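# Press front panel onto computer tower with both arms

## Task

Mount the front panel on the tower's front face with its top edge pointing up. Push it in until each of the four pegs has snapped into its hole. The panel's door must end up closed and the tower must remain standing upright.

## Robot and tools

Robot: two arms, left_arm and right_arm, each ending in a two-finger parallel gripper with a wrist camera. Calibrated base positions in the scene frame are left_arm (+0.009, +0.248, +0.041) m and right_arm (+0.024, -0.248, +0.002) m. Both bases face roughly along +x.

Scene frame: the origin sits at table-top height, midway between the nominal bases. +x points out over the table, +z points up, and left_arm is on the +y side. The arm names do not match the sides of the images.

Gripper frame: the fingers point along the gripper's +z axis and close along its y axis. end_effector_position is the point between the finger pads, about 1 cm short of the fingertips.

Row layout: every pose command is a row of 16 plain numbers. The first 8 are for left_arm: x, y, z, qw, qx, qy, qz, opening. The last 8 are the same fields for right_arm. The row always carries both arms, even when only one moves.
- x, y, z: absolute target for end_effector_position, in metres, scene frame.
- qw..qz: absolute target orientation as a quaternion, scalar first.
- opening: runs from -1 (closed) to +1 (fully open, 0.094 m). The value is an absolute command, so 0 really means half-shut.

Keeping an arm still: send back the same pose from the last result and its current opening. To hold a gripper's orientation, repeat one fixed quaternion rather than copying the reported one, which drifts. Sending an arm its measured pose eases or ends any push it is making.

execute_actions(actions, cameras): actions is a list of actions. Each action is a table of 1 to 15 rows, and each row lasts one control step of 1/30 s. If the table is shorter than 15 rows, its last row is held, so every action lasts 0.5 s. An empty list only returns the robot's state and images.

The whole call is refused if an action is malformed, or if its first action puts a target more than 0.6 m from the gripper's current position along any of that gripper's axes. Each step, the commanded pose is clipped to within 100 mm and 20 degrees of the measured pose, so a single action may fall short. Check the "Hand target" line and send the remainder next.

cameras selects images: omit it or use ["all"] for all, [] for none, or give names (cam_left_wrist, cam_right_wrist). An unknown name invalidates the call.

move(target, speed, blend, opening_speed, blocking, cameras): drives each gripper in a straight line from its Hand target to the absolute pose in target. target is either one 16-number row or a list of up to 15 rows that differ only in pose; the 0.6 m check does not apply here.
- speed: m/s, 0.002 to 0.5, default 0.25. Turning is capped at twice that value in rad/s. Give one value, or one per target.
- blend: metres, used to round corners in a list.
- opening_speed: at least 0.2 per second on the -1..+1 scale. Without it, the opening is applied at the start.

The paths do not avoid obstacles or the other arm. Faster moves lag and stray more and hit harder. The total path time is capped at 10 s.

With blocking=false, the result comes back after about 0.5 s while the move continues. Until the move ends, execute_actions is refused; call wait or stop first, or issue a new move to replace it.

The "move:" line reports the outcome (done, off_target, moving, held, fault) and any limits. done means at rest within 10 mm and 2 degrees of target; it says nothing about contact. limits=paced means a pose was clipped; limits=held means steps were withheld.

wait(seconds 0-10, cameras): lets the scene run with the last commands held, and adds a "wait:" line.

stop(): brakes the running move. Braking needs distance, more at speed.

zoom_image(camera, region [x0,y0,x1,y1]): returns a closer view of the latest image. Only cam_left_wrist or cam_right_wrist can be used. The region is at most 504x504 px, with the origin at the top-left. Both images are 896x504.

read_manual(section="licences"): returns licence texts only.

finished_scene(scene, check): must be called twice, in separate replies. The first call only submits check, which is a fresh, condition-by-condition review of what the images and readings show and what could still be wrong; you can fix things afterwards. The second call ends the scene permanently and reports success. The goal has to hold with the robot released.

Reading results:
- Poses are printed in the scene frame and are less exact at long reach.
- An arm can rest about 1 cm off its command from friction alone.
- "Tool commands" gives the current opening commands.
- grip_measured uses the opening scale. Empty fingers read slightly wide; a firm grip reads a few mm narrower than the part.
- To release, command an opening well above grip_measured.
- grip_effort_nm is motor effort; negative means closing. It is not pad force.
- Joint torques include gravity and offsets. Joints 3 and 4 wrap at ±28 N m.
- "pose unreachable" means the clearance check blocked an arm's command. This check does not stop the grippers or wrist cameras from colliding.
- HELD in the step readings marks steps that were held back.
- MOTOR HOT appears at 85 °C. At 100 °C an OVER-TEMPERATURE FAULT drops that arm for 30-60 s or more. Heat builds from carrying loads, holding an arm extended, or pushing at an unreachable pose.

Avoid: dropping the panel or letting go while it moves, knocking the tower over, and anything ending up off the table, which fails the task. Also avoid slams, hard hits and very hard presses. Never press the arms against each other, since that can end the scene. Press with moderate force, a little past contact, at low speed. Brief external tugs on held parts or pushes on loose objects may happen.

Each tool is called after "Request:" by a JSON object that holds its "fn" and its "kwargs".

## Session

Scene 1 succeeded. Starting scene 2.

Request:
{"fn": "execute_actions", "kwargs": {"actions": []}}

Scene clock: 0.00 s.
left_arm: end_effector_position=(+0.6995, +0.2424, +0.2504) grip_measured=+1.000 grip_effort_nm=n/a end_effector_quat_wxyz=(+0.553, -0.249, +0.788, -0.107) | right_arm: end_effector_position=(+0.1427, +0.0205, +0.2521) grip_measured=+1.000 grip_effort_nm=n/a end_effector_quat_wxyz=(+0.026, +0.797, -0.602, +0.043)
Joint positions: left_arm=[0.005 1.696 1.151 0.165 -0.148 -0.557 0.094] | right_arm=[1.184 1.151 1.128 -1.62 0.068 -0.649 0.094]
Joint velocities: left_arm=[0.005 0.005 -0.002 -0.007 0.007 0.022 0] | right_arm=[-0.005 0.005 0.002 0.012 -0.051 0.022 0]
Joint torques (N m): no reading
Motor temperatures (°C): left_arm=[24 26 33 26 24 21 24] | right_arm=[22 29 41 22 24 23 25]
Heat: left arm: hottest elbow 33 °C; right arm: hottest elbow 41 °C.
Hand target: left_arm +0.7066, +0.2421, +0.2591; +0.560, -0.248, +0.783, -0.110 | right_arm +0.1450, +0.0265, +0.2628; +0.011, +0.797, -0.603, +0.038
Tool commands: left_gripper/opening=+1.0 right_gripper/opening=+1.0
camera_calibration:
cam_left_wrist: T_world_to_cam=[[0.273346, -0.858222, 0.434438, -0.0908897], [-0.633901, -0.500414, -0.589708, 0.752029], [0.723499, -0.114197, -0.680814, -0.220312], [0, 0, 0, 1]] pos_world=[0.660952, 0.273163, 0.332972]
cam_right_wrist: T_world_to_cam=[[0.962761, 0.26899, 0.0271362, -0.151117], [0.217832, -0.831252, 0.511439, -0.103527], [0.160129, -0.486482, -0.858891, 0.290647], [0, 0, 0, 1]] pos_world=[0.1215, 0.0959863, 0.306683]

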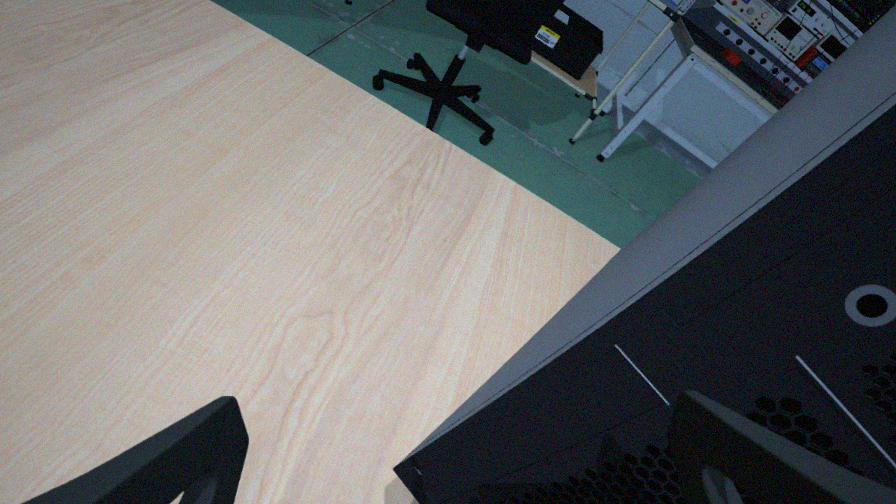

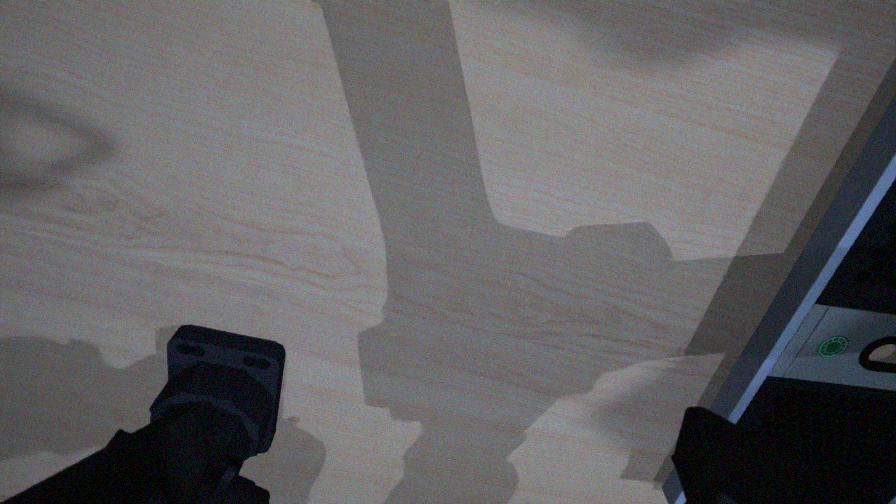

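Request:
{"fn": "move", "kwargs": {"target": [0.4046,0.1152,0.6611,0.532,-0.102,0.837,0.077,1,0.145,-0.1,0.27,0.011,0.797,-0.603,0.038,1]}}

Scene clock: 7.13 s.
left_arm: end_effector_position=(+0.4165, +0.1092, +0.6481) grip_measured=+1.000 grip_effort_nm=-0.042 end_effector_quat_wxyz=(+0.524, -0.091, +0.842, +0.092) | right_arm: end_effector_position=(+0.1435, -0.0948, +0.2669) grip_measured=+1.000 grip_effort_nm=0.002 end_effector_quat_wxyz=(-0.015, +0.797, -0.603, +0.034)
Joint positions: left_arm=[-0.563 1.191 1.803 -1.266 -0.779 -0.429 0.094] | right_arm=[0.96 0.811 0.965 -1.698 0.069 -0.876 0.094]
Joint velocities: left_arm=[-0.015 -0.024 -0.002 0.007 -0.066 0.022 0] | right_arm=[-0.015 -0.015 0.002 -0.007 -0.007 -0.037 0]
Joint torques (N m): left_arm=[-0.5 -5.19 10.77 1.58 -0.47 -0.1] | right_arm=[-2.43 -3.25 9.11 -0.35 0.05 -0.2]
Motor temperatures (°C): left_arm=[24 26 33 26 24 21 24] | right_arm=[22 29 41 22 24 23 25]
Heat: left arm: hottest elbow 33 °C; right arm: hottest elbow 41 °C.
Hand target: left_arm +0.4131, +0.1083, +0.6644; +0.534, -0.099, +0.836, +0.079 | right_arm +0.1443, -0.0986, +0.2679; -0.014, +0.797, -0.603, +0.034
Off the commanded pose: left_arm 0.019 m, 2 deg | right_arm 0.006 m, 3 deg.
joint sent to its limit (right arm) — joint 4 (wrist pitch), lower limit. The joint targets are off in orientation, not in position.
move: off_target (left_arm, right_arm)
camera_calibration:
cam_left_wrist: T_world_to_cam=[[0.247238, -0.966408, -0.0702094, 0.0491773], [-0.761608, -0.149026, -0.63067, 0.7819], [0.599021, 0.209397, -0.772869, 0.316169], [0, 0, 0, 1]] pos_world=[0.393951, 0.0978434, 0.740931]
cam_right_wrist: T_world_to_cam=[[0.96031, 0.266663, 0.0818303, -0.135811], [0.202295, -0.86779, 0.45389, -0.193015], [0.192047, -0.419322, -0.887292, 0.256535], [0, 0, 0, 1]] pos_world=[0.1202, -0.0237099, 0.326342]

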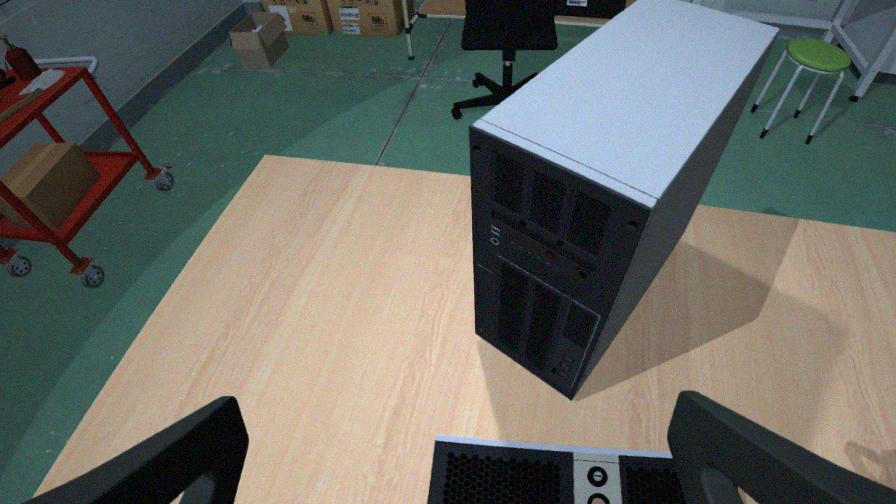

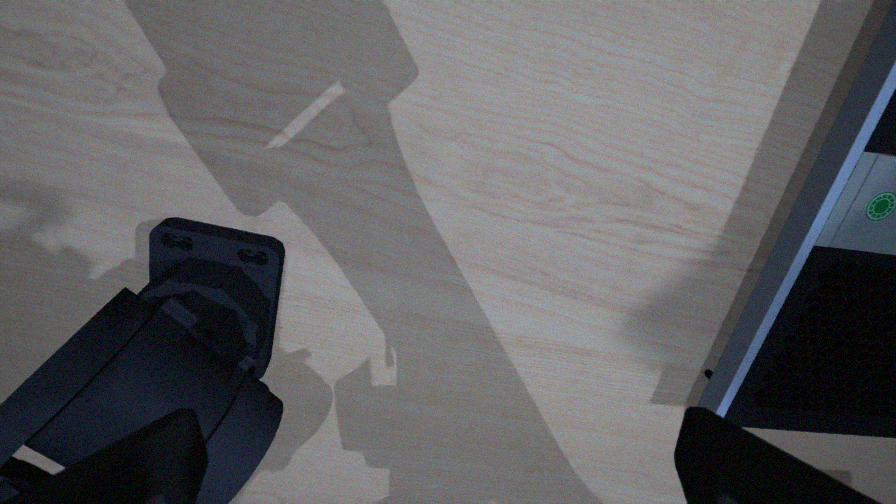

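Request:
{"fn": "move", "kwargs": {"target": [0.27,0.1152,0.60,0.45,-0.08,0.88,0.07,1,0.145,-0.2,0.27,0.011,0.797,-0.603,0.038,1], "cameras": ["cam_left_wrist"]}}

Scene clock: 15.43 s.
left_arm: end_effector_position=(+0.2718, +0.1122, +0.6019) grip_measured=+1.000 grip_effort_nm=-0.027 end_effector_quat_wxyz=(+0.466, -0.069, +0.880, +0.060) | right_arm: end_effector_position=(+0.1457, -0.1957, +0.2676) grip_measured=+1.000 grip_effort_nm=0.017 end_effector_quat_wxyz=(-0.098, +0.792, -0.598, +0.078)
Joint positions: left_arm=[-0.879 0.979 1.648 -1.679 -0.852 -0.826 0.094] | right_arm=[0.473 0.479 0.851 -1.698 0.058 -1.371 0.094]
Joint velocities: left_arm=[-0.024 -0.015 -0.002 0.007 0.081 -0.022 0] | right_arm=[-0.024 -0.005 0.017 -0.002 -0.007 -0.007 0]
Joint torques (N m): left_arm=[-0.56 -1.44 6.91 1.21 -0.67 -0.11] | right_arm=[-2.08 0.67 8.8 0.08 -0.1 -0.23]
Motor temperatures (°C): left_arm=[24 26 35 26 24 21 24] | right_arm=[22 29 42 22 24 23 25]
Heat: left arm: hottest elbow 35 °C; right arm: hottest elbow 42 °C.
Hand target: left_arm +0.2695, +0.1125, +0.6016; +0.466, -0.070, +0.880, +0.058 | right_arm +0.1444, -0.1977, +0.2674; -0.096, +0.792, -0.597, +0.077
Off the commanded pose: left_arm 0.004 m, 2 deg | right_arm 0.005 m, 13 deg.
joint sent to its limit (left arm) — joint 4 (wrist pitch), lower limit. The joint targets still meet the commanded pose.
joint sent to its limit (right arm) — joint 4 (wrist pitch), lower limit. The joint targets are off in orientation, not in position.
move: off_target (right_arm)
camera_calibration:
cam_left_wrist: T_world_to_cam=[[0.173583, -0.983483, -0.0512902, 0.0951633], [-0.848684, -0.122964, -0.514408, 0.593789], [0.499604, 0.132821, -0.85601, 0.452188], [0, 0, 0, 1]] pos_world=[0.261506, 0.106546, 0.697409]
Images, in order (width x height): cam_left_wrist 896x504.

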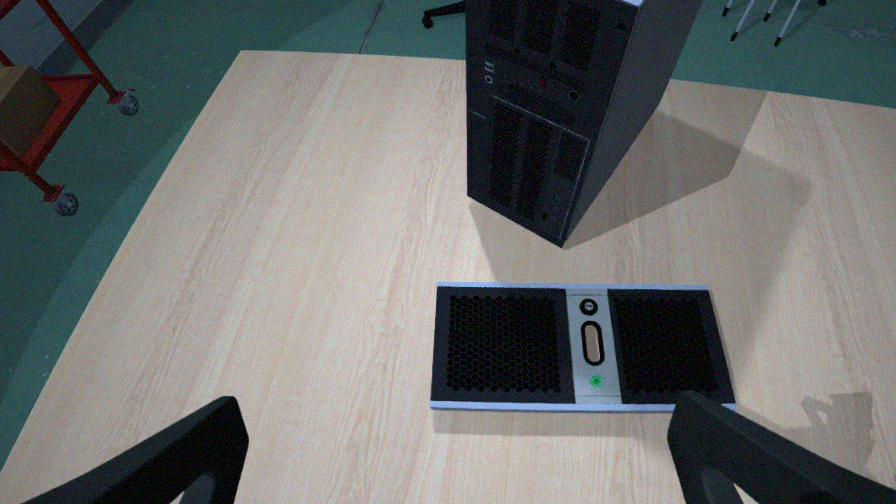

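Request:
{"fn": "zoom_image", "kwargs": {"camera": "cam_left_wrist", "region": [420, 270, 750, 420]}}

Request:
{"fn": "zoom_image", "kwargs": {"camera": "cam_left_wrist", "region": [450, 0, 720, 250]}}

Scaled by 1.527 from the camera's 896x504 image, which has a finer 1280x720 frame.

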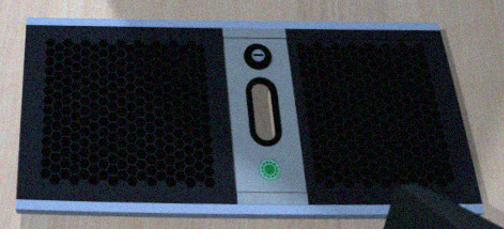

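Scaled by 1.867 from the camera's 896x504 image, which has a finer 1280x720 frame.

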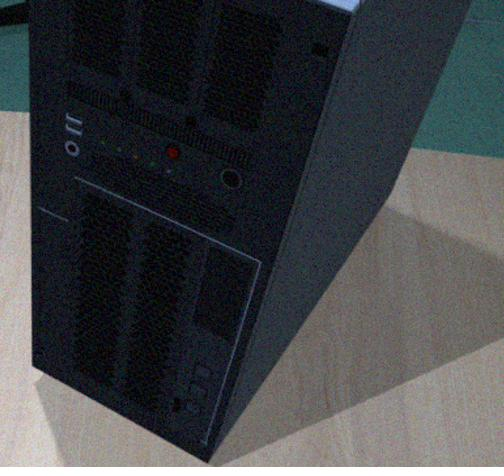

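Request:
{"fn": "move", "kwargs": {"target": [0.518,-0.034,0.25,0,0.6626,0.749,0,-1,0.145,-0.2,0.27,-0.096,0.792,-0.597,0.077,-1]}}

Scene clock: 66.83 s.
left_arm: end_effector_position=(+0.5034, -0.0228, +0.2404) grip_measured=-0.989 grip_effort_nm=-0.647 end_effector_quat_wxyz=(-0.004, +0.663, +0.749, -0.008) | right_arm: end_effector_position=(+0.1464, -0.1977, +0.2675) grip_measured=-0.987 grip_effort_nm=-0.696 end_effector_quat_wxyz=(-0.097, +0.792, -0.598, +0.077)
Joint positions: left_arm=[-0.447 1.834 1.748 -1.496 0.014 0.953 0.001] | right_arm=[0.447 0.479 0.851 -1.698 0.05 -1.397 0.001]
Joint velocities: left_arm=[0.015 -0.015 -0.012 0.022 -0.007 0.007 -0.001] | right_arm=[-0.005 0.005 0.002 0.007 -0.007 -0.022 -0.001]
Joint torques (N m): left_arm=[0.73 -14.21 11.33 0.35 -0.04 0.12] | right_arm=[-1.96 0.15 9.33 0.08 -0.17 -0.17]
Motor temperatures (°C): left_arm=[24 26 35 26 25 21 25] | right_arm=[22 29 45 22 24 23 25]
Heat: left arm: hottest elbow 35 °C; right arm: hottest elbow 45 °C.
Hand target: left_arm +0.5150, -0.0258, +0.2459; +0.003, +0.666, +0.746, -0.005 | right_arm +0.1453, -0.1996, +0.2696; -0.099, +0.792, -0.597, +0.078
Off the commanded pose: left_arm 0.021 m, 1 deg | right_arm 0.004 m, 0 deg.
joint sent to its limit (right arm) — joint 4 (wrist pitch), lower limit. The joint targets still meet the commanded pose.
move: off_target (left_arm)
camera_calibration:
cam_left_wrist: T_world_to_cam=[[-0.993794, -0.110083, 0.015999, 0.495041], [-0.0932886, 0.903102, 0.419171, 0.00644502], [-0.0605922, 0.415077, -0.907766, 0.345888], [0, 0, 0, 1]] pos_world=[0.513528, -0.0948954, 0.303364]
cam_right_wrist: T_world_to_cam=[[0.929099, 0.260109, 0.262903, -0.156371], [0.135267, -0.900622, 0.413016, -0.26891], [0.344205, -0.348171, -0.871952, 0.201078], [0, 0, 0, 1]] pos_world=[0.112447, -0.131503, 0.327505]

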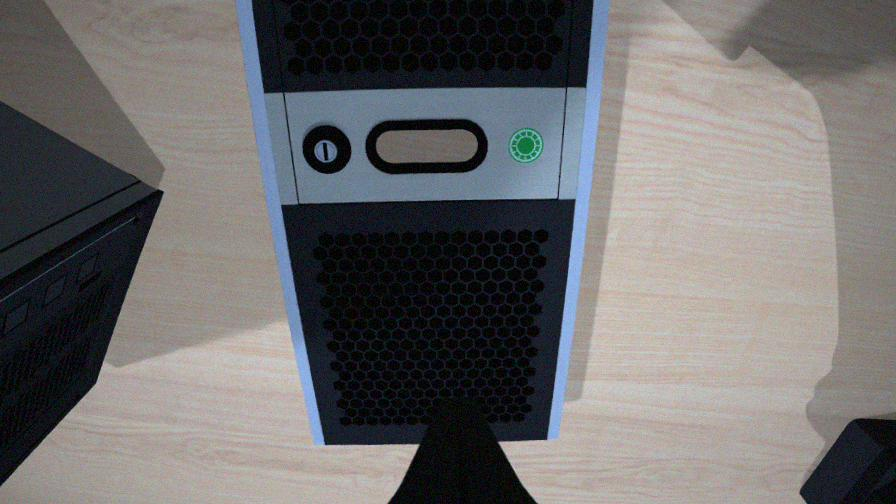

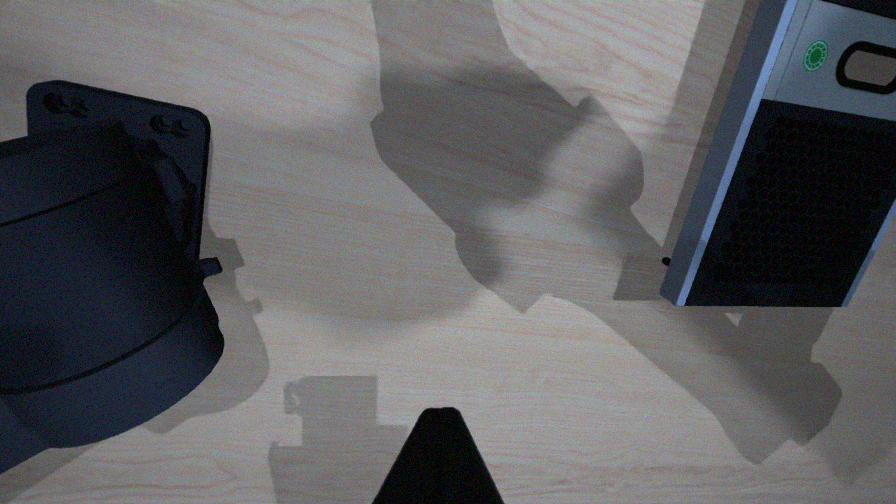

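Request:
{"fn": "move", "kwargs": {"target": [0.524,-0.045,0.10,0,0.6626,0.749,0,-1,0.145,-0.2,0.27,-0.096,0.792,-0.597,0.077,-1], "cameras": ["cam_left_wrist"]}}

Scene clock: 80.00 s.
left_arm: end_effector_position=(+0.5175, -0.0377, +0.1024) grip_measured=-0.989 grip_effort_nm=-0.647 end_effector_quat_wxyz=(-0.005, +0.665, +0.747, -0.002) | right_arm: end_effector_position=(+0.1464, -0.1977, +0.2675) grip_measured=-0.987 grip_effort_nm=-0.691 end_effector_quat_wxyz=(-0.097, +0.792, -0.598, +0.077)
Joint positions: left_arm=[-0.462 1.972 1.582 -1.191 0.002 0.944 0.001] | right_arm=[0.447 0.479 0.851 -1.698 0.05 -1.397 0.001]
Joint velocities: left_arm=[-0.015 0.005 0.002 0.007 0.022 0.022 0] | right_arm=[-0.015 -0.005 -0.032 -0.002 -0.022 0.007 0]
Joint torques (N m): left_arm=[-0.62 -15.97 8.43 0.94 -0.03 -0.06] | right_arm=[-2.55 -0.15 9.21 0.01 -0.14 -0.19]
Motor temperatures (°C): left_arm=[24 27 38 26 25 21 25] | right_arm=[22 29 46 22 24 23 25]
Heat: left arm: hottest elbow 38 °C; right arm: hottest elbow 46 °C.
Hand target: left_arm +0.5218, -0.0433, +0.1001; +0.000, +0.662, +0.749, +0.000 | right_arm +0.1454, -0.1997, +0.2696; -0.099, +0.792, -0.597, +0.078
Off the commanded pose: left_arm 0.010 m, 1 deg | right_arm 0.004 m, 0 deg.
joint sent to its limit (right arm) — joint 4 (wrist pitch), lower limit. The joint targets still meet the commanded pose.
move: done
camera_calibration:
cam_left_wrist: T_world_to_cam=[[-0.994513, -0.10437, 0.00712267, 0.511081], [-0.0913426, 0.899535, 0.427192, 0.0770462], [-0.0509929, 0.424197, -0.904133, 0.22262], [0, 0, 0, 1]] pos_world=[0.526667, -0.110399, 0.164724]
Images, in order (width x height): cam_left_wrist 896x504.

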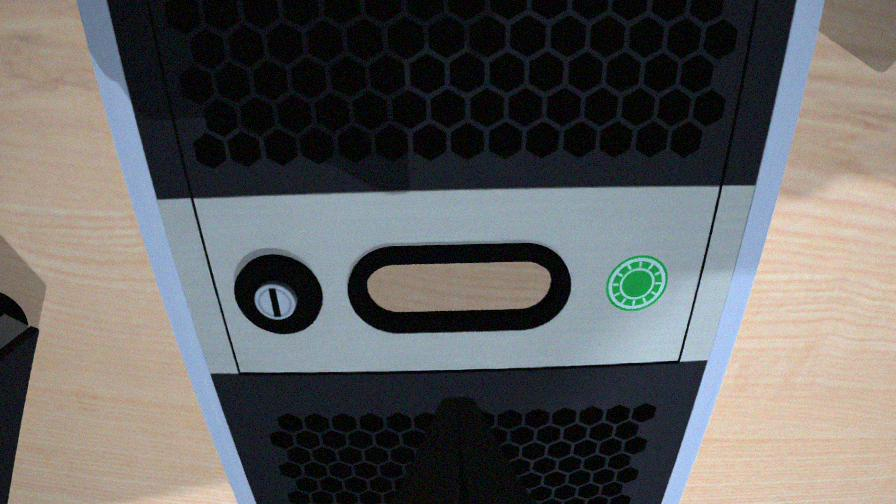

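Request:
{"fn": "move", "kwargs": {"target": [0.521,-0.044,0.055,0,0.6626,0.749,0,-1,0.145,-0.2,0.27,-0.096,0.792,-0.597,0.077,-1], "speed": 0.08, "cameras": ["cam_left_wrist"]}}

Scene clock: 95.43 s.
left_arm: end_effector_position=(+0.5213, -0.0398, +0.0675) grip_measured=-0.989 grip_effort_nm=-0.657 end_effector_quat_wxyz=(+0.006, +0.664, +0.747, +0.000) | right_arm: end_effector_position=(+0.1465, -0.1978, +0.2675) grip_measured=-0.987 grip_effort_nm=-0.696 end_effector_quat_wxyz=(-0.097, +0.792, -0.598, +0.077)
Joint positions: left_arm=[-0.462 2.008 1.54 -1.091 0.002 0.943 0.001] | right_arm=[0.447 0.479 0.851 -1.698 0.05 -1.397 0.001]
Joint velocities: left_arm=[-0.015 -0.015 -0.017 0.007 -0.095 -0.037 0] | right_arm=[-0.005 0.005 -0.022 0.002 0.037 0.007 -0.001]
Joint torques (N m): left_arm=[-0.56 -15.21 7.47 1.1 -0.02 -0.09] | right_arm=[-2.61 1.03 9.46 0.1 -0.13 -0.17]
Motor temperatures (°C): left_arm=[24 27 37 26 24 21 25] | right_arm=[22 29 46 22 24 23 25]
Heat: left arm: hottest elbow 37 °C; right arm: hottest elbow 46 °C.
Hand target: left_arm +0.5201, -0.0433, +0.0553; +0.000, +0.663, +0.749, +0.000 | right_arm +0.1454, -0.1997, +0.2696; -0.099, +0.792, -0.597, +0.078
Off the commanded pose: left_arm 0.013 m, 1 deg | right_arm 0.004 m, 0 deg.
joint sent to its limit (right arm) — joint 4 (wrist pitch), lower limit. The joint targets still meet the commanded pose.
move: off_target (left_arm)
camera_calibration:
cam_left_wrist: T_world_to_cam=[[-0.994319, -0.105906, -0.0106182, 0.515898], [-0.100712, 0.90387, 0.415783, 0.100034], [-0.0344363, 0.414491, -0.909402, 0.183486], [0, 0, 0, 1]] pos_world=[0.529361, -0.111835, 0.130748]
Images, in order (width x height): cam_left_wrist 896x504.

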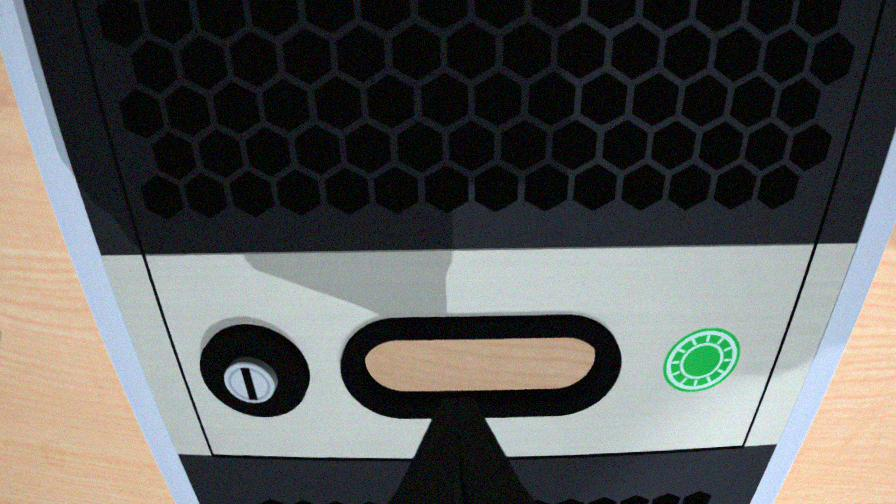

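Request:
{"fn": "move", "kwargs": {"target": [0.5135,-0.0405,0.04,0,0.6626,0.749,0,-1,0.145,-0.2,0.27,-0.096,0.792,-0.597,0.077,-1], "speed": 0.05, "cameras": ["cam_left_wrist"]}}

Scene clock: 104.97 s.
left_arm: end_effector_position=(+0.5161, -0.0374, +0.0544) grip_measured=-0.989 grip_effort_nm=-0.652 end_effector_quat_wxyz=(+0.009, +0.664, +0.747, +0.001) | right_arm: end_effector_position=(+0.1465, -0.1978, +0.2675) grip_measured=-0.987 grip_effort_nm=-0.691 end_effector_quat_wxyz=(-0.097, +0.792, -0.598, +0.077)
Joint positions: left_arm=[-0.462 2.008 1.501 -1.047 0.002 0.941 0.001] | right_arm=[0.447 0.479 0.851 -1.698 0.05 -1.397 0.001]
Joint velocities: left_arm=[-0.015 -0.005 -0.002 0.012 0.007 0.081 -0.001] | right_arm=[-0.015 0.005 -0.002 -0.007 -0.022 0.037 0]
Joint torques (N m): left_arm=[-0.85 -14.8 7.02 1.1 -0.04 -0.1] | right_arm=[-2.2 -0.03 9.44 0.08 -0.1 -0.16]
Motor temperatures (°C): left_arm=[24 27 37 26 24 21 25] | right_arm=[22 29 46 22 24 23 25]
Heat: left arm: hottest elbow 37 °C; right arm: hottest elbow 46 °C.
Hand target: left_arm +0.5129, -0.0402, +0.0404; +0.000, +0.663, +0.749, +0.000 | right_arm +0.1454, -0.1997, +0.2696; -0.099, +0.792, -0.597, +0.078
Off the commanded pose: left_arm 0.015 m, 1 deg | right_arm 0.004 m, 0 deg.
joint sent to its limit (right arm) — joint 4 (wrist pitch), lower limit. The joint targets still meet the commanded pose.
move: off_target (left_arm)
camera_calibration:
cam_left_wrist: T_world_to_cam=[[-0.99422, -0.106318, -0.0149605, 0.511061], [-0.102983, 0.90492, 0.412934, 0.104185], [-0.0303645, 0.412088, -0.910638, 0.168276], [0, 0, 0, 1]] pos_world=[0.523946, -0.109288, 0.117863]
Images, in order (width x height): cam_left_wrist 896x504.

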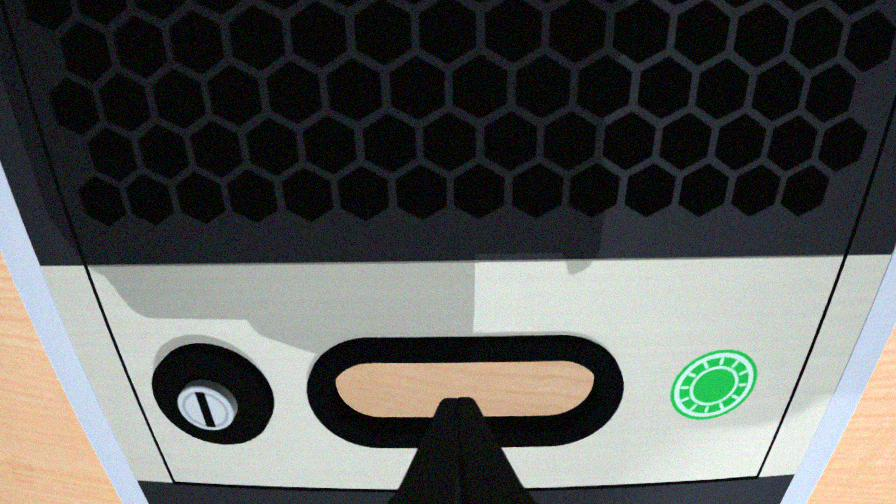

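Request:
{"fn": "move", "kwargs": {"target": [0.5125,-0.0402,0.02,0,0.6626,0.749,0,-1,0.145,-0.2,0.27,-0.096,0.792,-0.597,0.077,-1], "speed": 0.05, "cameras": ["cam_left_wrist"]}}

Scene clock: 109.83 s.
left_arm: end_effector_position=(+0.5161, -0.0374, +0.0404) grip_measured=-0.989 grip_effort_nm=-0.652 end_effector_quat_wxyz=(+0.011, +0.664, +0.747, +0.002) | right_arm: end_effector_position=(+0.1465, -0.1978, +0.2675) grip_measured=-0.987 grip_effort_nm=-0.686 end_effector_quat_wxyz=(-0.097, +0.792, -0.598, +0.077)
Joint positions: left_arm=[-0.463 2.023 1.483 -1.008 0.001 0.941 0.001] | right_arm=[0.447 0.479 0.851 -1.698 0.05 -1.397 0.001]
Joint velocities: left_arm=[0.005 -0.015 -0.007 0.007 0.037 -0.022 -0.001] | right_arm=[-0.005 -0.005 -0.017 -0.012 -0.037 0.037 0]
Joint torques (N m): left_arm=[-0.56 -14.33 6.76 1.14 0.03 -0.09] | right_arm=[-2.32 0.32 9.31 0.05 -0.12 -0.2]
Motor temperatures (°C): left_arm=[24 27 37 26 24 21 25] | right_arm=[22 29 46 22 24 23 25]
Heat: left arm: hottest elbow 37 °C; right arm: hottest elbow 46 °C.
Hand target: left_arm +0.5115, -0.0396, +0.0206; +0.000, +0.663, +0.749, +0.000 | right_arm +0.1454, -0.1997, +0.2696; -0.099, +0.792, -0.597, +0.078
Off the commanded pose: left_arm 0.021 m, 1 deg | right_arm 0.004 m, 0 deg.
joint sent to its limit (right arm) — joint 4 (wrist pitch), lower limit. The joint targets still meet the commanded pose.
move: off_target (left_arm)
camera_calibration:
cam_left_wrist: T_world_to_cam=[[-0.994153, -0.105997, -0.0205966, 0.511009], [-0.10508, 0.905777, 0.410519, 0.111189], [-0.024858, 0.410283, -0.911619, 0.152625], [0, 0, 0, 1]] pos_world=[0.523499, -0.109166, 0.104016]
Images, in order (width x height): cam_left_wrist 896x504.

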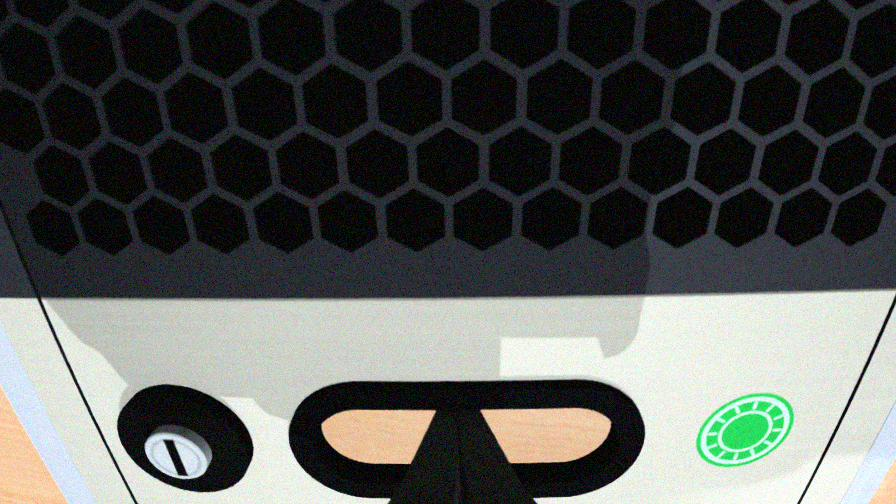

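Request:
{"fn": "move", "kwargs": {"target": [0.5125,-0.0402,0.005,0,0.6626,0.749,0,-1,0.145,-0.2,0.27,-0.096,0.792,-0.597,0.077,-1], "speed": 0.05, "cameras": ["cam_left_wrist"]}}

Scene clock: 116.53 s.
left_arm: end_effector_position=(+0.5204, -0.0399, +0.0398) grip_measured=-0.989 grip_effort_nm=-0.642 end_effector_quat_wxyz=(+0.022, +0.664, +0.747, +0.004) | right_arm: end_effector_position=(+0.1465, -0.1978, +0.2675) grip_measured=-0.987 grip_effort_nm=-0.691 end_effector_quat_wxyz=(-0.097, +0.792, -0.598, +0.077)
Joint positions: left_arm=[-0.463 2.023 1.481 -0.984 0.001 0.941 0.001] | right_arm=[0.447 0.479 0.851 -1.698 0.05 -1.397 0.001]
Joint velocities: left_arm=[-0.015 -0.015 -0.007 0.002 -0.037 0.022 -0.001] | right_arm=[0.005 -0.005 -0.007 0.022 -0.051 -0.007 0]
Joint torques (N m): left_arm=[-0.5 -12.98 6.08 1.57 0.03 -0.09] | right_arm=[-1.9 0.26 9.21 0.12 -0.14 -0.13]
Motor temperatures (°C): left_arm=[24 27 37 26 24 21 25] | right_arm=[22 29 46 22 24 23 25]
Heat: left arm: hottest elbow 37 °C; right arm: hottest elbow 46 °C.
Hand target: left_arm +0.5106, -0.0389, +0.0065; +0.000, +0.663, +0.749, +0.000 | right_arm +0.1454, -0.1997, +0.2696; -0.099, +0.792, -0.597, +0.078
Off the commanded pose: left_arm 0.036 m, 3 deg | right_arm 0.004 m, 0 deg.
joint sent to its limit (right arm) — joint 4 (wrist pitch), lower limit. The joint targets still meet the commanded pose.
move: off_target (left_arm)
camera_calibration:
cam_left_wrist: T_world_to_cam=[[-0.993582, -0.106318, -0.0386157, 0.515467], [-0.112883, 0.910163, 0.398573, 0.118804], [-0.00722908, 0.400374, -0.916323, 0.143836], [0, 0, 0, 1]] pos_world=[0.52661, -0.110915, 0.104353]
Images, in order (width x height): cam_left_wrist 896x504.

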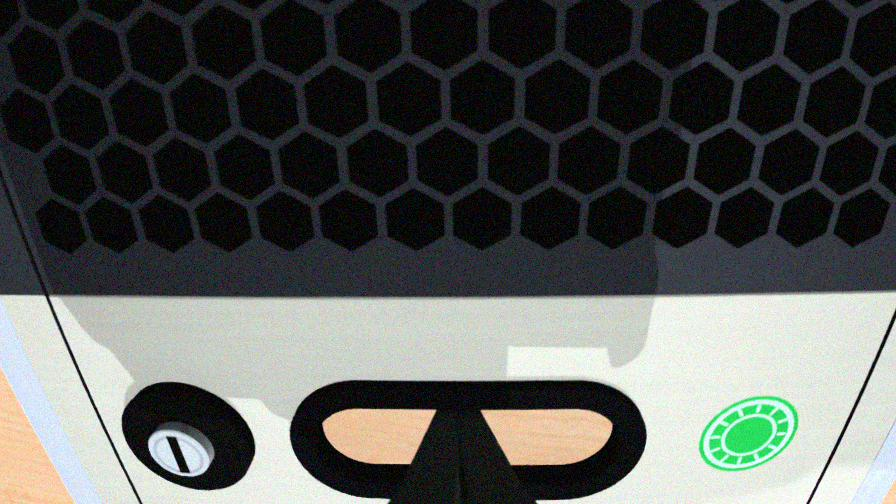

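Request:
{"fn": "move", "kwargs": {"target": [[0.5105,-0.0355,0.033,0,0.6626,0.749,0,-1,0.145,-0.2,0.27,-0.096,0.792,-0.597,0.077,-1],[0.5095,-0.0355,0.008,0,0.6626,0.749,0,-1,0.145,-0.2,0.27,-0.096,0.792,-0.597,0.077,-1]], "speed": 0.05, "cameras": ["cam_left_wrist"]}}

Scene clock: 123.37 s.
left_arm: end_effector_position=(+0.5184, -0.0387, +0.0393) grip_measured=-0.989 grip_effort_nm=-0.642 end_effector_quat_wxyz=(+0.021, +0.664, +0.747, +0.004) | right_arm: end_effector_position=(+0.1465, -0.1978, +0.2675) grip_measured=-0.987 grip_effort_nm=-0.696 end_effector_quat_wxyz=(-0.097, +0.792, -0.598, +0.077)
Joint positions: left_arm=[-0.463 2.02 1.474 -0.983 0.001 0.941 0.001] | right_arm=[0.447 0.479 0.851 -1.698 0.05 -1.397 0.001]
Joint velocities: left_arm=[-0.005 -0.005 0.002 0.002 0.037 -0.022 0] | right_arm=[-0.005 0.005 0.002 0.007 -0.022 0.007 0.001]
Joint torques (N m): left_arm=[0.09 -14.21 5.48 1.51 0.03 -0.05] | right_arm=[-2.49 0.73 9.43 0.03 -0.1 -0.15]
Motor temperatures (°C): left_arm=[24 27 37 26 24 21 25] | right_arm=[22 29 46 22 24 23 25]
Heat: left arm: hottest elbow 37 °C; right arm: hottest elbow 46 °C.
Hand target: left_arm +0.5081, -0.0348, +0.0096; +0.000, +0.663, +0.749, +0.000 | right_arm +0.1454, -0.1997, +0.2696; -0.099, +0.792, -0.597, +0.078
Off the commanded pose: left_arm 0.033 m, 2 deg | right_arm 0.004 m, 0 deg.
joint sent to its limit (right arm) — joint 4 (wrist pitch), lower limit. The joint targets still meet the commanded pose.
move: off_target (left_arm)
camera_calibration:
cam_left_wrist: T_world_to_cam=[[-0.993669, -0.106269, -0.0364418, 0.513552], [-0.111953, 0.909641, 0.400025, 0.117184], [-0.00936147, 0.401572, -0.915779, 0.144082], [0, 0, 0, 1]] pos_world=[0.524769, -0.10988, 0.103785]
Images, in order (width x height): cam_left_wrist 896x504.

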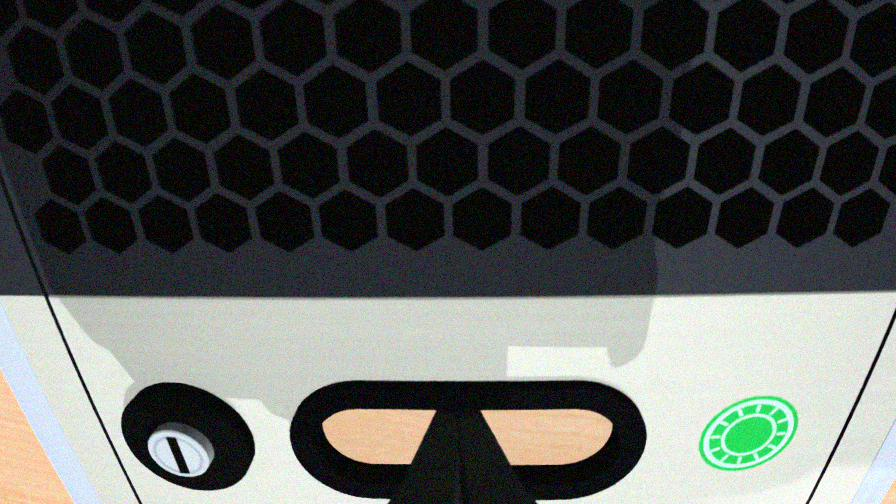

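Request:
{"fn": "move", "kwargs": {"target": [[0.5105,-0.036,0.06,0,0.6626,0.749,0,-1,0.145,-0.2,0.27,-0.096,0.792,-0.597,0.077,-1],[0.5095,-0.0335,0.05,0,0.6626,0.749,0,-1,0.145,-0.2,0.27,-0.096,0.792,-0.597,0.077,-1]], "speed": 0.06, "cameras": []}}

Request:
{"fn": "move", "kwargs": {"target": [0.5095,-0.0335,0.018,0,0.6626,0.749,0,-1,0.145,-0.2,0.27,-0.096,0.792,-0.597,0.077,-1], "speed": 0.05, "cameras": ["cam_left_wrist"]}}

Scene clock: 131.17 s.
left_arm: end_effector_position=(+0.5036, -0.0304, +0.0420) grip_measured=-0.989 grip_effort_nm=-0.642 end_effector_quat_wxyz=(-0.012, +0.664, +0.747, -0.003) | right_arm: end_effector_position=(+0.1465, -0.1978, +0.2675) grip_measured=-0.987 grip_effort_nm=-0.686 end_effector_quat_wxyz=(-0.097, +0.792, -0.598, +0.077)
Joint positions: left_arm=[-0.463 2.015 1.474 -1.054 0.001 0.941 0.001] | right_arm=[0.447 0.479 0.851 -1.698 0.05 -1.397 0.001]
Joint velocities: left_arm=[-0.015 0.005 -0.012 -0.002 0.007 -0.066 -0.001] | right_arm=[-0.005 -0.005 0.007 -0.012 -0.037 0.007 -0.001]
Joint torques (N m): left_arm=[-0.32 -17.38 7.69 0.81 0.05 -0.01] | right_arm=[-2.37 0.26 9.2 0.01 -0.11 -0.18]
Motor temperatures (°C): left_arm=[24 27 36 26 24 21 25] | right_arm=[22 29 46 22 24 23 25]
Heat: left arm: hottest elbow 36 °C; right arm: hottest elbow 46 °C.
Hand target: left_arm +0.5095, -0.0336, +0.0501; +0.000, +0.663, +0.749, +0.000 | right_arm +0.1454, -0.1997, +0.2696; -0.099, +0.792, -0.597, +0.078
Off the commanded pose: left_arm 0.010 m, 1 deg | right_arm 0.004 m, 0 deg.
joint sent to its limit (right arm) — joint 4 (wrist pitch), lower limit. The joint targets still meet the commanded pose.
move: done
No camera images: "cameras" was empty.

Scene clock: 132.23 s.
left_arm: end_effector_position=(+0.5131, -0.0352, +0.0400) grip_measured=-0.989 grip_effort_nm=-0.637 end_effector_quat_wxyz=(+0.012, +0.664, +0.748, +0.002) | right_arm: end_effector_position=(+0.1465, -0.1978, +0.2675) grip_measured=-0.987 grip_effort_nm=-0.701 end_effector_quat_wxyz=(-0.097, +0.792, -0.598, +0.077)
Joint positions: left_arm=[-0.462 2.015 1.468 -1 0 0.941 0.001] | right_arm=[0.447 0.479 0.851 -1.698 0.05 -1.397 0.001]
Joint velocities: left_arm=[-0.005 -0.005 -0.007 -0.017 0.022 0.051 0] | right_arm=[-0.015 -0.005 -0.017 -0.027 -0.007 -0.037 0]
Joint torques (N m): left_arm=[0.09 -14.33 6.24 1.37 0.05 -0.02] | right_arm=[-2.32 -0.15 9.51 0.03 -0.12 -0.13]
Motor temperatures (°C): left_arm=[24 27 36 26 24 21 25] | right_arm=[22 29 47 22 24 23 25]
Heat: left arm: hottest elbow 36 °C; right arm: hottest elbow 47 °C.
Hand target: left_arm +0.5085, -0.0328, +0.0185; +0.000, +0.662, +0.749, +0.000 | right_arm +0.1454, -0.1997, +0.2696; -0.099, +0.792, -0.597, +0.078
Off the commanded pose: left_arm 0.022 m, 1 deg | right_arm 0.004 m, 0 deg.
joint sent to its limit (right arm) — joint 4 (wrist pitch), lower limit. The joint targets still meet the commanded pose.
move: off_target (left_arm)
camera_calibration:
cam_left_wrist: T_world_to_cam=[[-0.994046, -0.10677, -0.0217499, 0.508252], [-0.106265, 0.905789, 0.410187, 0.109604], [-0.0240947, 0.410056, -0.911742, 0.150916], [0, 0, 0, 1]] pos_world=[0.520509, -0.106896, 0.103692]
Images, in order (width x height): cam_left_wrist 896x504.

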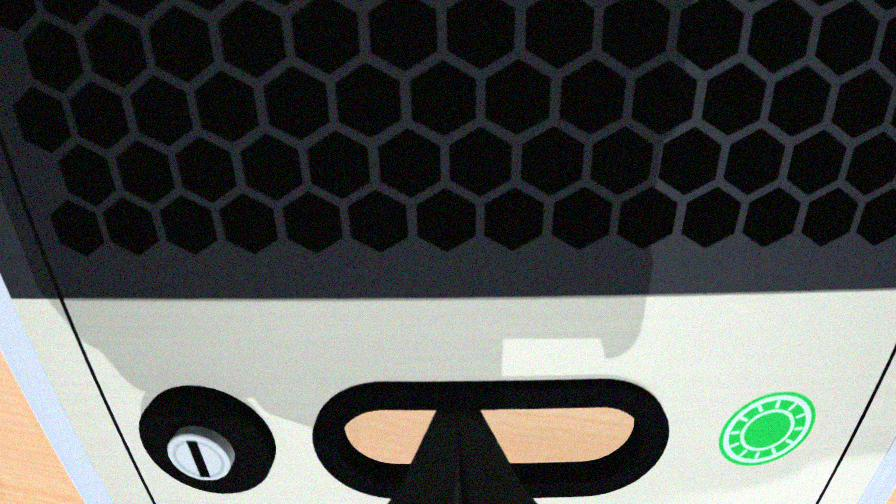

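Request:
{"fn": "zoom_image", "kwargs": {"camera": "cam_left_wrist", "region": [300, 360, 680, 504]}}

Scaled by 1.326 from the camera's 896x504 image, which has a finer 1280x720 frame.

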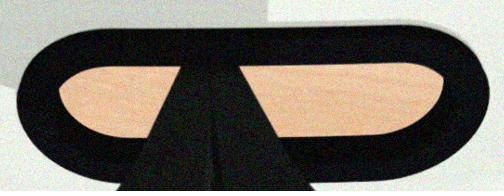

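Request:
{"fn": "move", "kwargs": {"target": [[0.508,-0.036,0.065,0,0.6626,0.749,0,-1,0.145,-0.2,0.27,-0.096,0.792,-0.597,0.077,-1],[0.505,-0.029,0.06,0,0.6626,0.749,0,-1,0.145,-0.2,0.27,-0.096,0.792,-0.597,0.077,-1]], "speed": 0.06, "cameras": []}}

Request:
{"fn": "move", "kwargs": {"target": [0.505,-0.029,0.018,0,0.6626,0.749,0,-1,0.145,-0.2,0.27,-0.096,0.792,-0.597,0.077,-1], "speed": 0.05, "cameras": ["cam_left_wrist"]}}

Scene clock: 167.63 s.
left_arm: end_effector_position=(+0.5020, -0.0289, +0.0534) grip_measured=-0.989 grip_effort_nm=-0.652 end_effector_quat_wxyz=(-0.007, +0.664, +0.748, -0.002) | right_arm: end_effector_position=(+0.1465, -0.1978, +0.2675) grip_measured=-0.987 grip_effort_nm=-0.686 end_effector_quat_wxyz=(-0.097, +0.792, -0.598, +0.077)
Joint positions: left_arm=[-0.462 1.99 1.468 -1.064 0 0.941 0.001] | right_arm=[0.447 0.479 0.851 -1.698 0.05 -1.397 0.001]
Joint velocities: left_arm=[-0.024 -0.005 -0.012 -0.002 0.007 0.051 0] | right_arm=[-0.015 0.005 0.017 0.002 0.007 0.051 0]
Joint torques (N m): left_arm=[-0.38 -17.32 7.27 0.66 0.06 0.02] | right_arm=[-2.49 0.15 9.39 0.2 -0.13 -0.17]
Motor temperatures (°C): left_arm=[24 28 35 26 24 21 25] | right_arm=[22 29 47 22 24 23 25]
Heat: left arm: hottest elbow 35 °C; right arm: hottest elbow 47 °C.
Hand target: left_arm +0.5052, -0.0292, +0.0600; +0.000, +0.663, +0.749, +0.000 | right_arm +0.1454, -0.1997, +0.2696; -0.099, +0.792, -0.597, +0.078
Off the commanded pose: left_arm 0.007 m, 1 deg | right_arm 0.004 m, 0 deg.
joint sent to its limit (right arm) — joint 4 (wrist pitch), lower limit. The joint targets still meet the commanded pose.
move: done
No camera images: "cameras" was empty.

Scene clock: 168.83 s.
left_arm: end_effector_position=(+0.5060, -0.0308, +0.0403) grip_measured=-0.989 grip_effort_nm=-0.647 end_effector_quat_wxyz=(+0.012, +0.664, +0.748, +0.003) | right_arm: end_effector_position=(+0.1465, -0.1978, +0.2675) grip_measured=-0.987 grip_effort_nm=-0.691 end_effector_quat_wxyz=(-0.097, +0.792, -0.598, +0.077)
Joint positions: left_arm=[-0.462 1.995 1.436 -0.987 0 0.941 0.001] | right_arm=[0.447 0.479 0.851 -1.698 0.05 -1.397 0.001]
Joint velocities: left_arm=[-0.005 -0.005 -0.002 -0.012 0.051 -0.007 -0.001] | right_arm=[-0.005 -0.015 0.007 -0.007 -0.022 0.007 -0.001]
Joint torques (N m): left_arm=[0.21 -13.63 6.65 1.29 0.08 0.01] | right_arm=[-2.78 0.56 9.42 0.16 -0.11 -0.15]
Motor temperatures (°C): left_arm=[24 28 35 26 24 21 25] | right_arm=[22 29 47 22 24 23 25]
Heat: left arm: hottest elbow 35 °C; right arm: hottest elbow 47 °C.
Hand target: left_arm +0.5038, -0.0283, +0.0188; +0.000, +0.663, +0.749, +0.000 | right_arm +0.1454, -0.1997, +0.2696; -0.099, +0.792, -0.597, +0.078
Off the commanded pose: left_arm 0.022 m, 1 deg | right_arm 0.004 m, 0 deg.
joint sent to its limit (right arm) — joint 4 (wrist pitch), lower limit. The joint targets still meet the commanded pose.
move: off_target (left_arm)
camera_calibration:
cam_left_wrist: T_world_to_cam=[[-0.99398, -0.107161, -0.0228135, 0.501625], [-0.107054, 0.905627, 0.410341, 0.105102], [-0.0233121, 0.410313, -0.911647, 0.148848], [0, 0, 0, 1]] pos_world=[0.513327, -0.102503, 0.104013]
Images, in order (width x height): cam_left_wrist 896x504.

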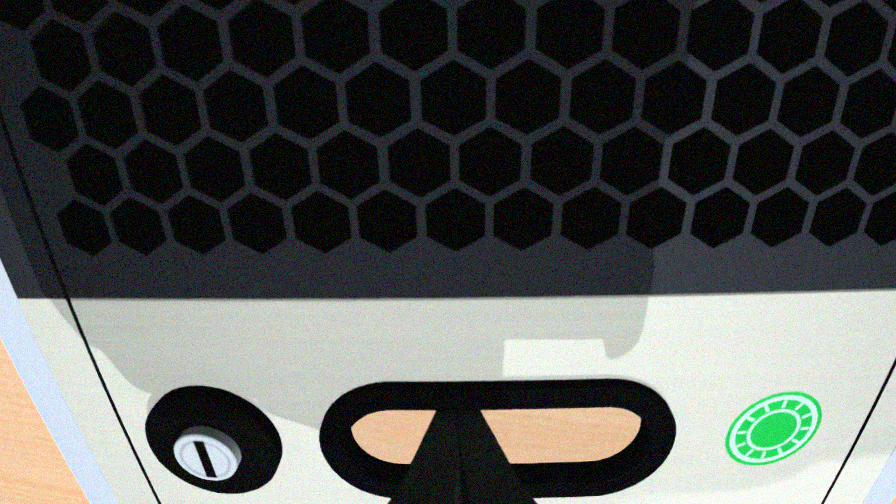

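Request:
{"fn": "move", "kwargs": {"target": [0.499,-0.0285,0.015,0,0.6626,0.749,0,0.3,0.145,-0.2,0.27,-0.096,0.792,-0.597,0.077,-1], "opening_speed": 0.6, "cameras": ["cam_left_wrist"]}}

Scene clock: 179.30 s.
left_arm: end_effector_position=(+0.5078, -0.0327, +0.0439) grip_measured=+0.064 grip_effort_nm=1.223 end_effector_quat_wxyz=(+0.023, +0.664, +0.747, +0.004) | right_arm: end_effector_position=(+0.1465, -0.1978, +0.2675) grip_measured=-0.987 grip_effort_nm=-0.691 end_effector_quat_wxyz=(-0.097, +0.792, -0.598, +0.077)
Joint positions: left_arm=[-0.462 1.984 1.428 -0.968 0.003 0.941 0.05] | right_arm=[0.447 0.479 0.851 -1.698 0.05 -1.397 0.001]
Joint velocities: left_arm=[-0.015 0.005 -0.002 -0.022 -0.051 0.007 -0.001] | right_arm=[-0.005 -0.015 0.002 -0.022 -0.066 0.051 0]
Joint torques (N m): left_arm=[-0.03 -13.39 5.74 1.21 -0.06 -0.04] | right_arm=[-2.61 0.85 9.62 0.05 -0.16 -0.16]
Motor temperatures (°C): left_arm=[24 28 35 26 24 21 25] | right_arm=[22 29 47 22 24 23 25]
Heat: left arm: hottest elbow 35 °C; right arm: hottest elbow 47 °C.
Hand target: left_arm +0.4977, -0.0279, +0.0163; +0.000, +0.663, +0.749, +0.000 | right_arm +0.1454, -0.1997, +0.2696; -0.099, +0.792, -0.597, +0.078
Off the commanded pose: left_arm 0.031 m, 3 deg | right_arm 0.004 m, 0 deg.
joint sent to its limit (right arm) — joint 4 (wrist pitch), lower limit. The joint targets still meet the commanded pose.
move: off_target (left_arm)
camera_calibration:
cam_left_wrist: T_world_to_cam=[[-0.993491, -0.107085, -0.0388433, 0.503758], [-0.113697, 0.911252, 0.395845, 0.109784], [-0.00699297, 0.397685, -0.917495, 0.144503], [0, 0, 0, 1]] pos_world=[0.513972, -0.103562, 0.108691]
Images, in order (width x height): cam_left_wrist 896x504.

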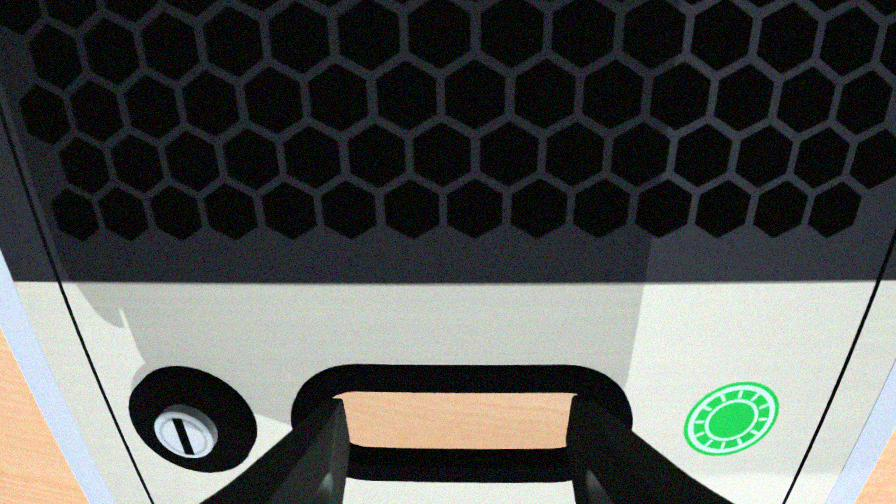

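Request:
{"fn": "move", "kwargs": {"target": [0.505,-0.032,0.11,0,0.6626,0.749,0,0.3,0.145,-0.2,0.27,-0.096,0.792,-0.597,0.077,-1], "speed": 0.06}}

Scene clock: 192.50 s.
left_arm: end_effector_position=(+0.4936, -0.0247, +0.0923) grip_measured=+0.298 grip_effort_nm=0.051 end_effector_quat_wxyz=(-0.018, +0.664, +0.748, -0.005) | right_arm: end_effector_position=(+0.1465, -0.1978, +0.2675) grip_measured=-0.987 grip_effort_nm=-0.686 end_effector_quat_wxyz=(-0.097, +0.792, -0.598, +0.077)
Joint positions: left_arm=[-0.462 1.934 1.493 -1.167 0.003 0.941 0.061] | right_arm=[0.447 0.479 0.851 -1.698 0.05 -1.397 0.001]
Joint velocities: left_arm=[-0.015 -0.015 -0.022 -0.002 -0.007 0.051 -0.001] | right_arm=[-0.015 -0.005 -0.012 -0.002 0.051 -0.066 0.001]
Joint torques (N m): left_arm=[-0.09 -16.85 10.17 0.46 -0.04 -0.02] | right_arm=[-2.43 0.85 9.28 0.12 -0.09 -0.19]
Motor temperatures (°C): left_arm=[24 29 35 26 24 21 26] | right_arm=[22 29 47 22 24 23 26]
Heat: left arm: hottest elbow 35 °C; right arm: hottest elbow 47 °C.
Hand target: left_arm +0.5057, -0.0324, +0.1099; +0.000, +0.663, +0.749, +0.000 | right_arm +0.1454, -0.1997, +0.2696; -0.099, +0.792, -0.597, +0.078
Off the commanded pose: left_arm 0.022 m, 2 deg | right_arm 0.004 m, 0 deg.
joint sent to its limit (right arm) — joint 4 (wrist pitch), lower limit. The joint targets still meet the commanded pose.
move: off_target (left_arm)
camera_calibration:
cam_left_wrist: T_world_to_cam=[[-0.993758, -0.107291, 0.0305443, 0.486144], [-0.0829123, 0.893564, 0.441212, 0.0618827], [-0.0746314, 0.435926, -0.896883, 0.218045], [0, 0, 0, 1]] pos_world=[0.504514, -0.0981888, 0.153409]
cam_right_wrist: T_world_to_cam=[[0.929093, 0.260135, 0.2629, -0.156376], [0.135227, -0.90055, 0.413186, -0.269025], [0.344238, -0.348337, -0.871872, 0.200973], [0, 0, 0, 1]] pos_world=[0.112484, -0.131585, 0.327492]

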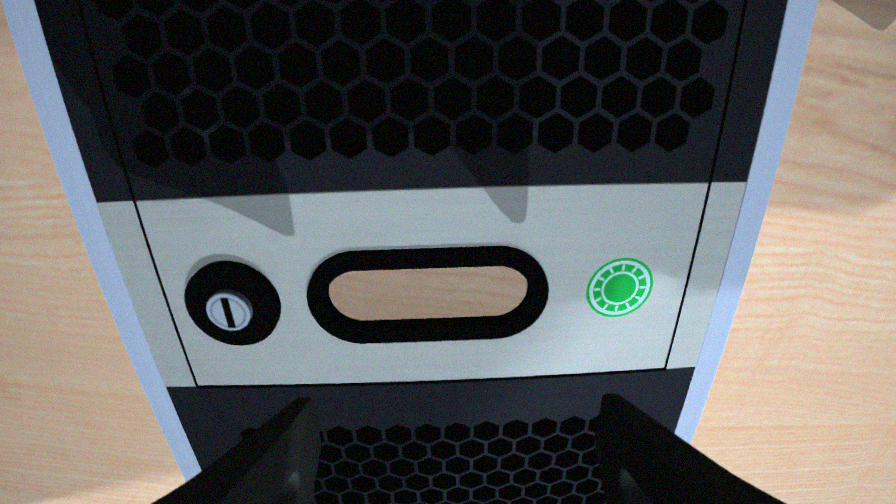

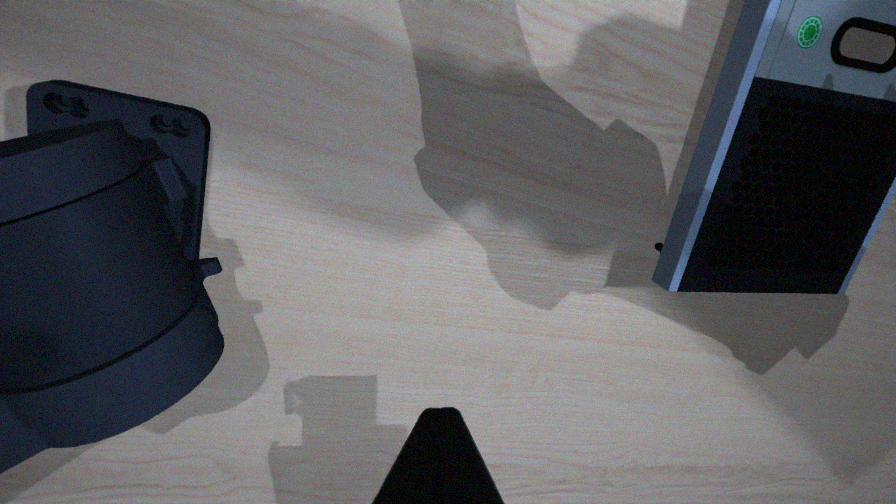

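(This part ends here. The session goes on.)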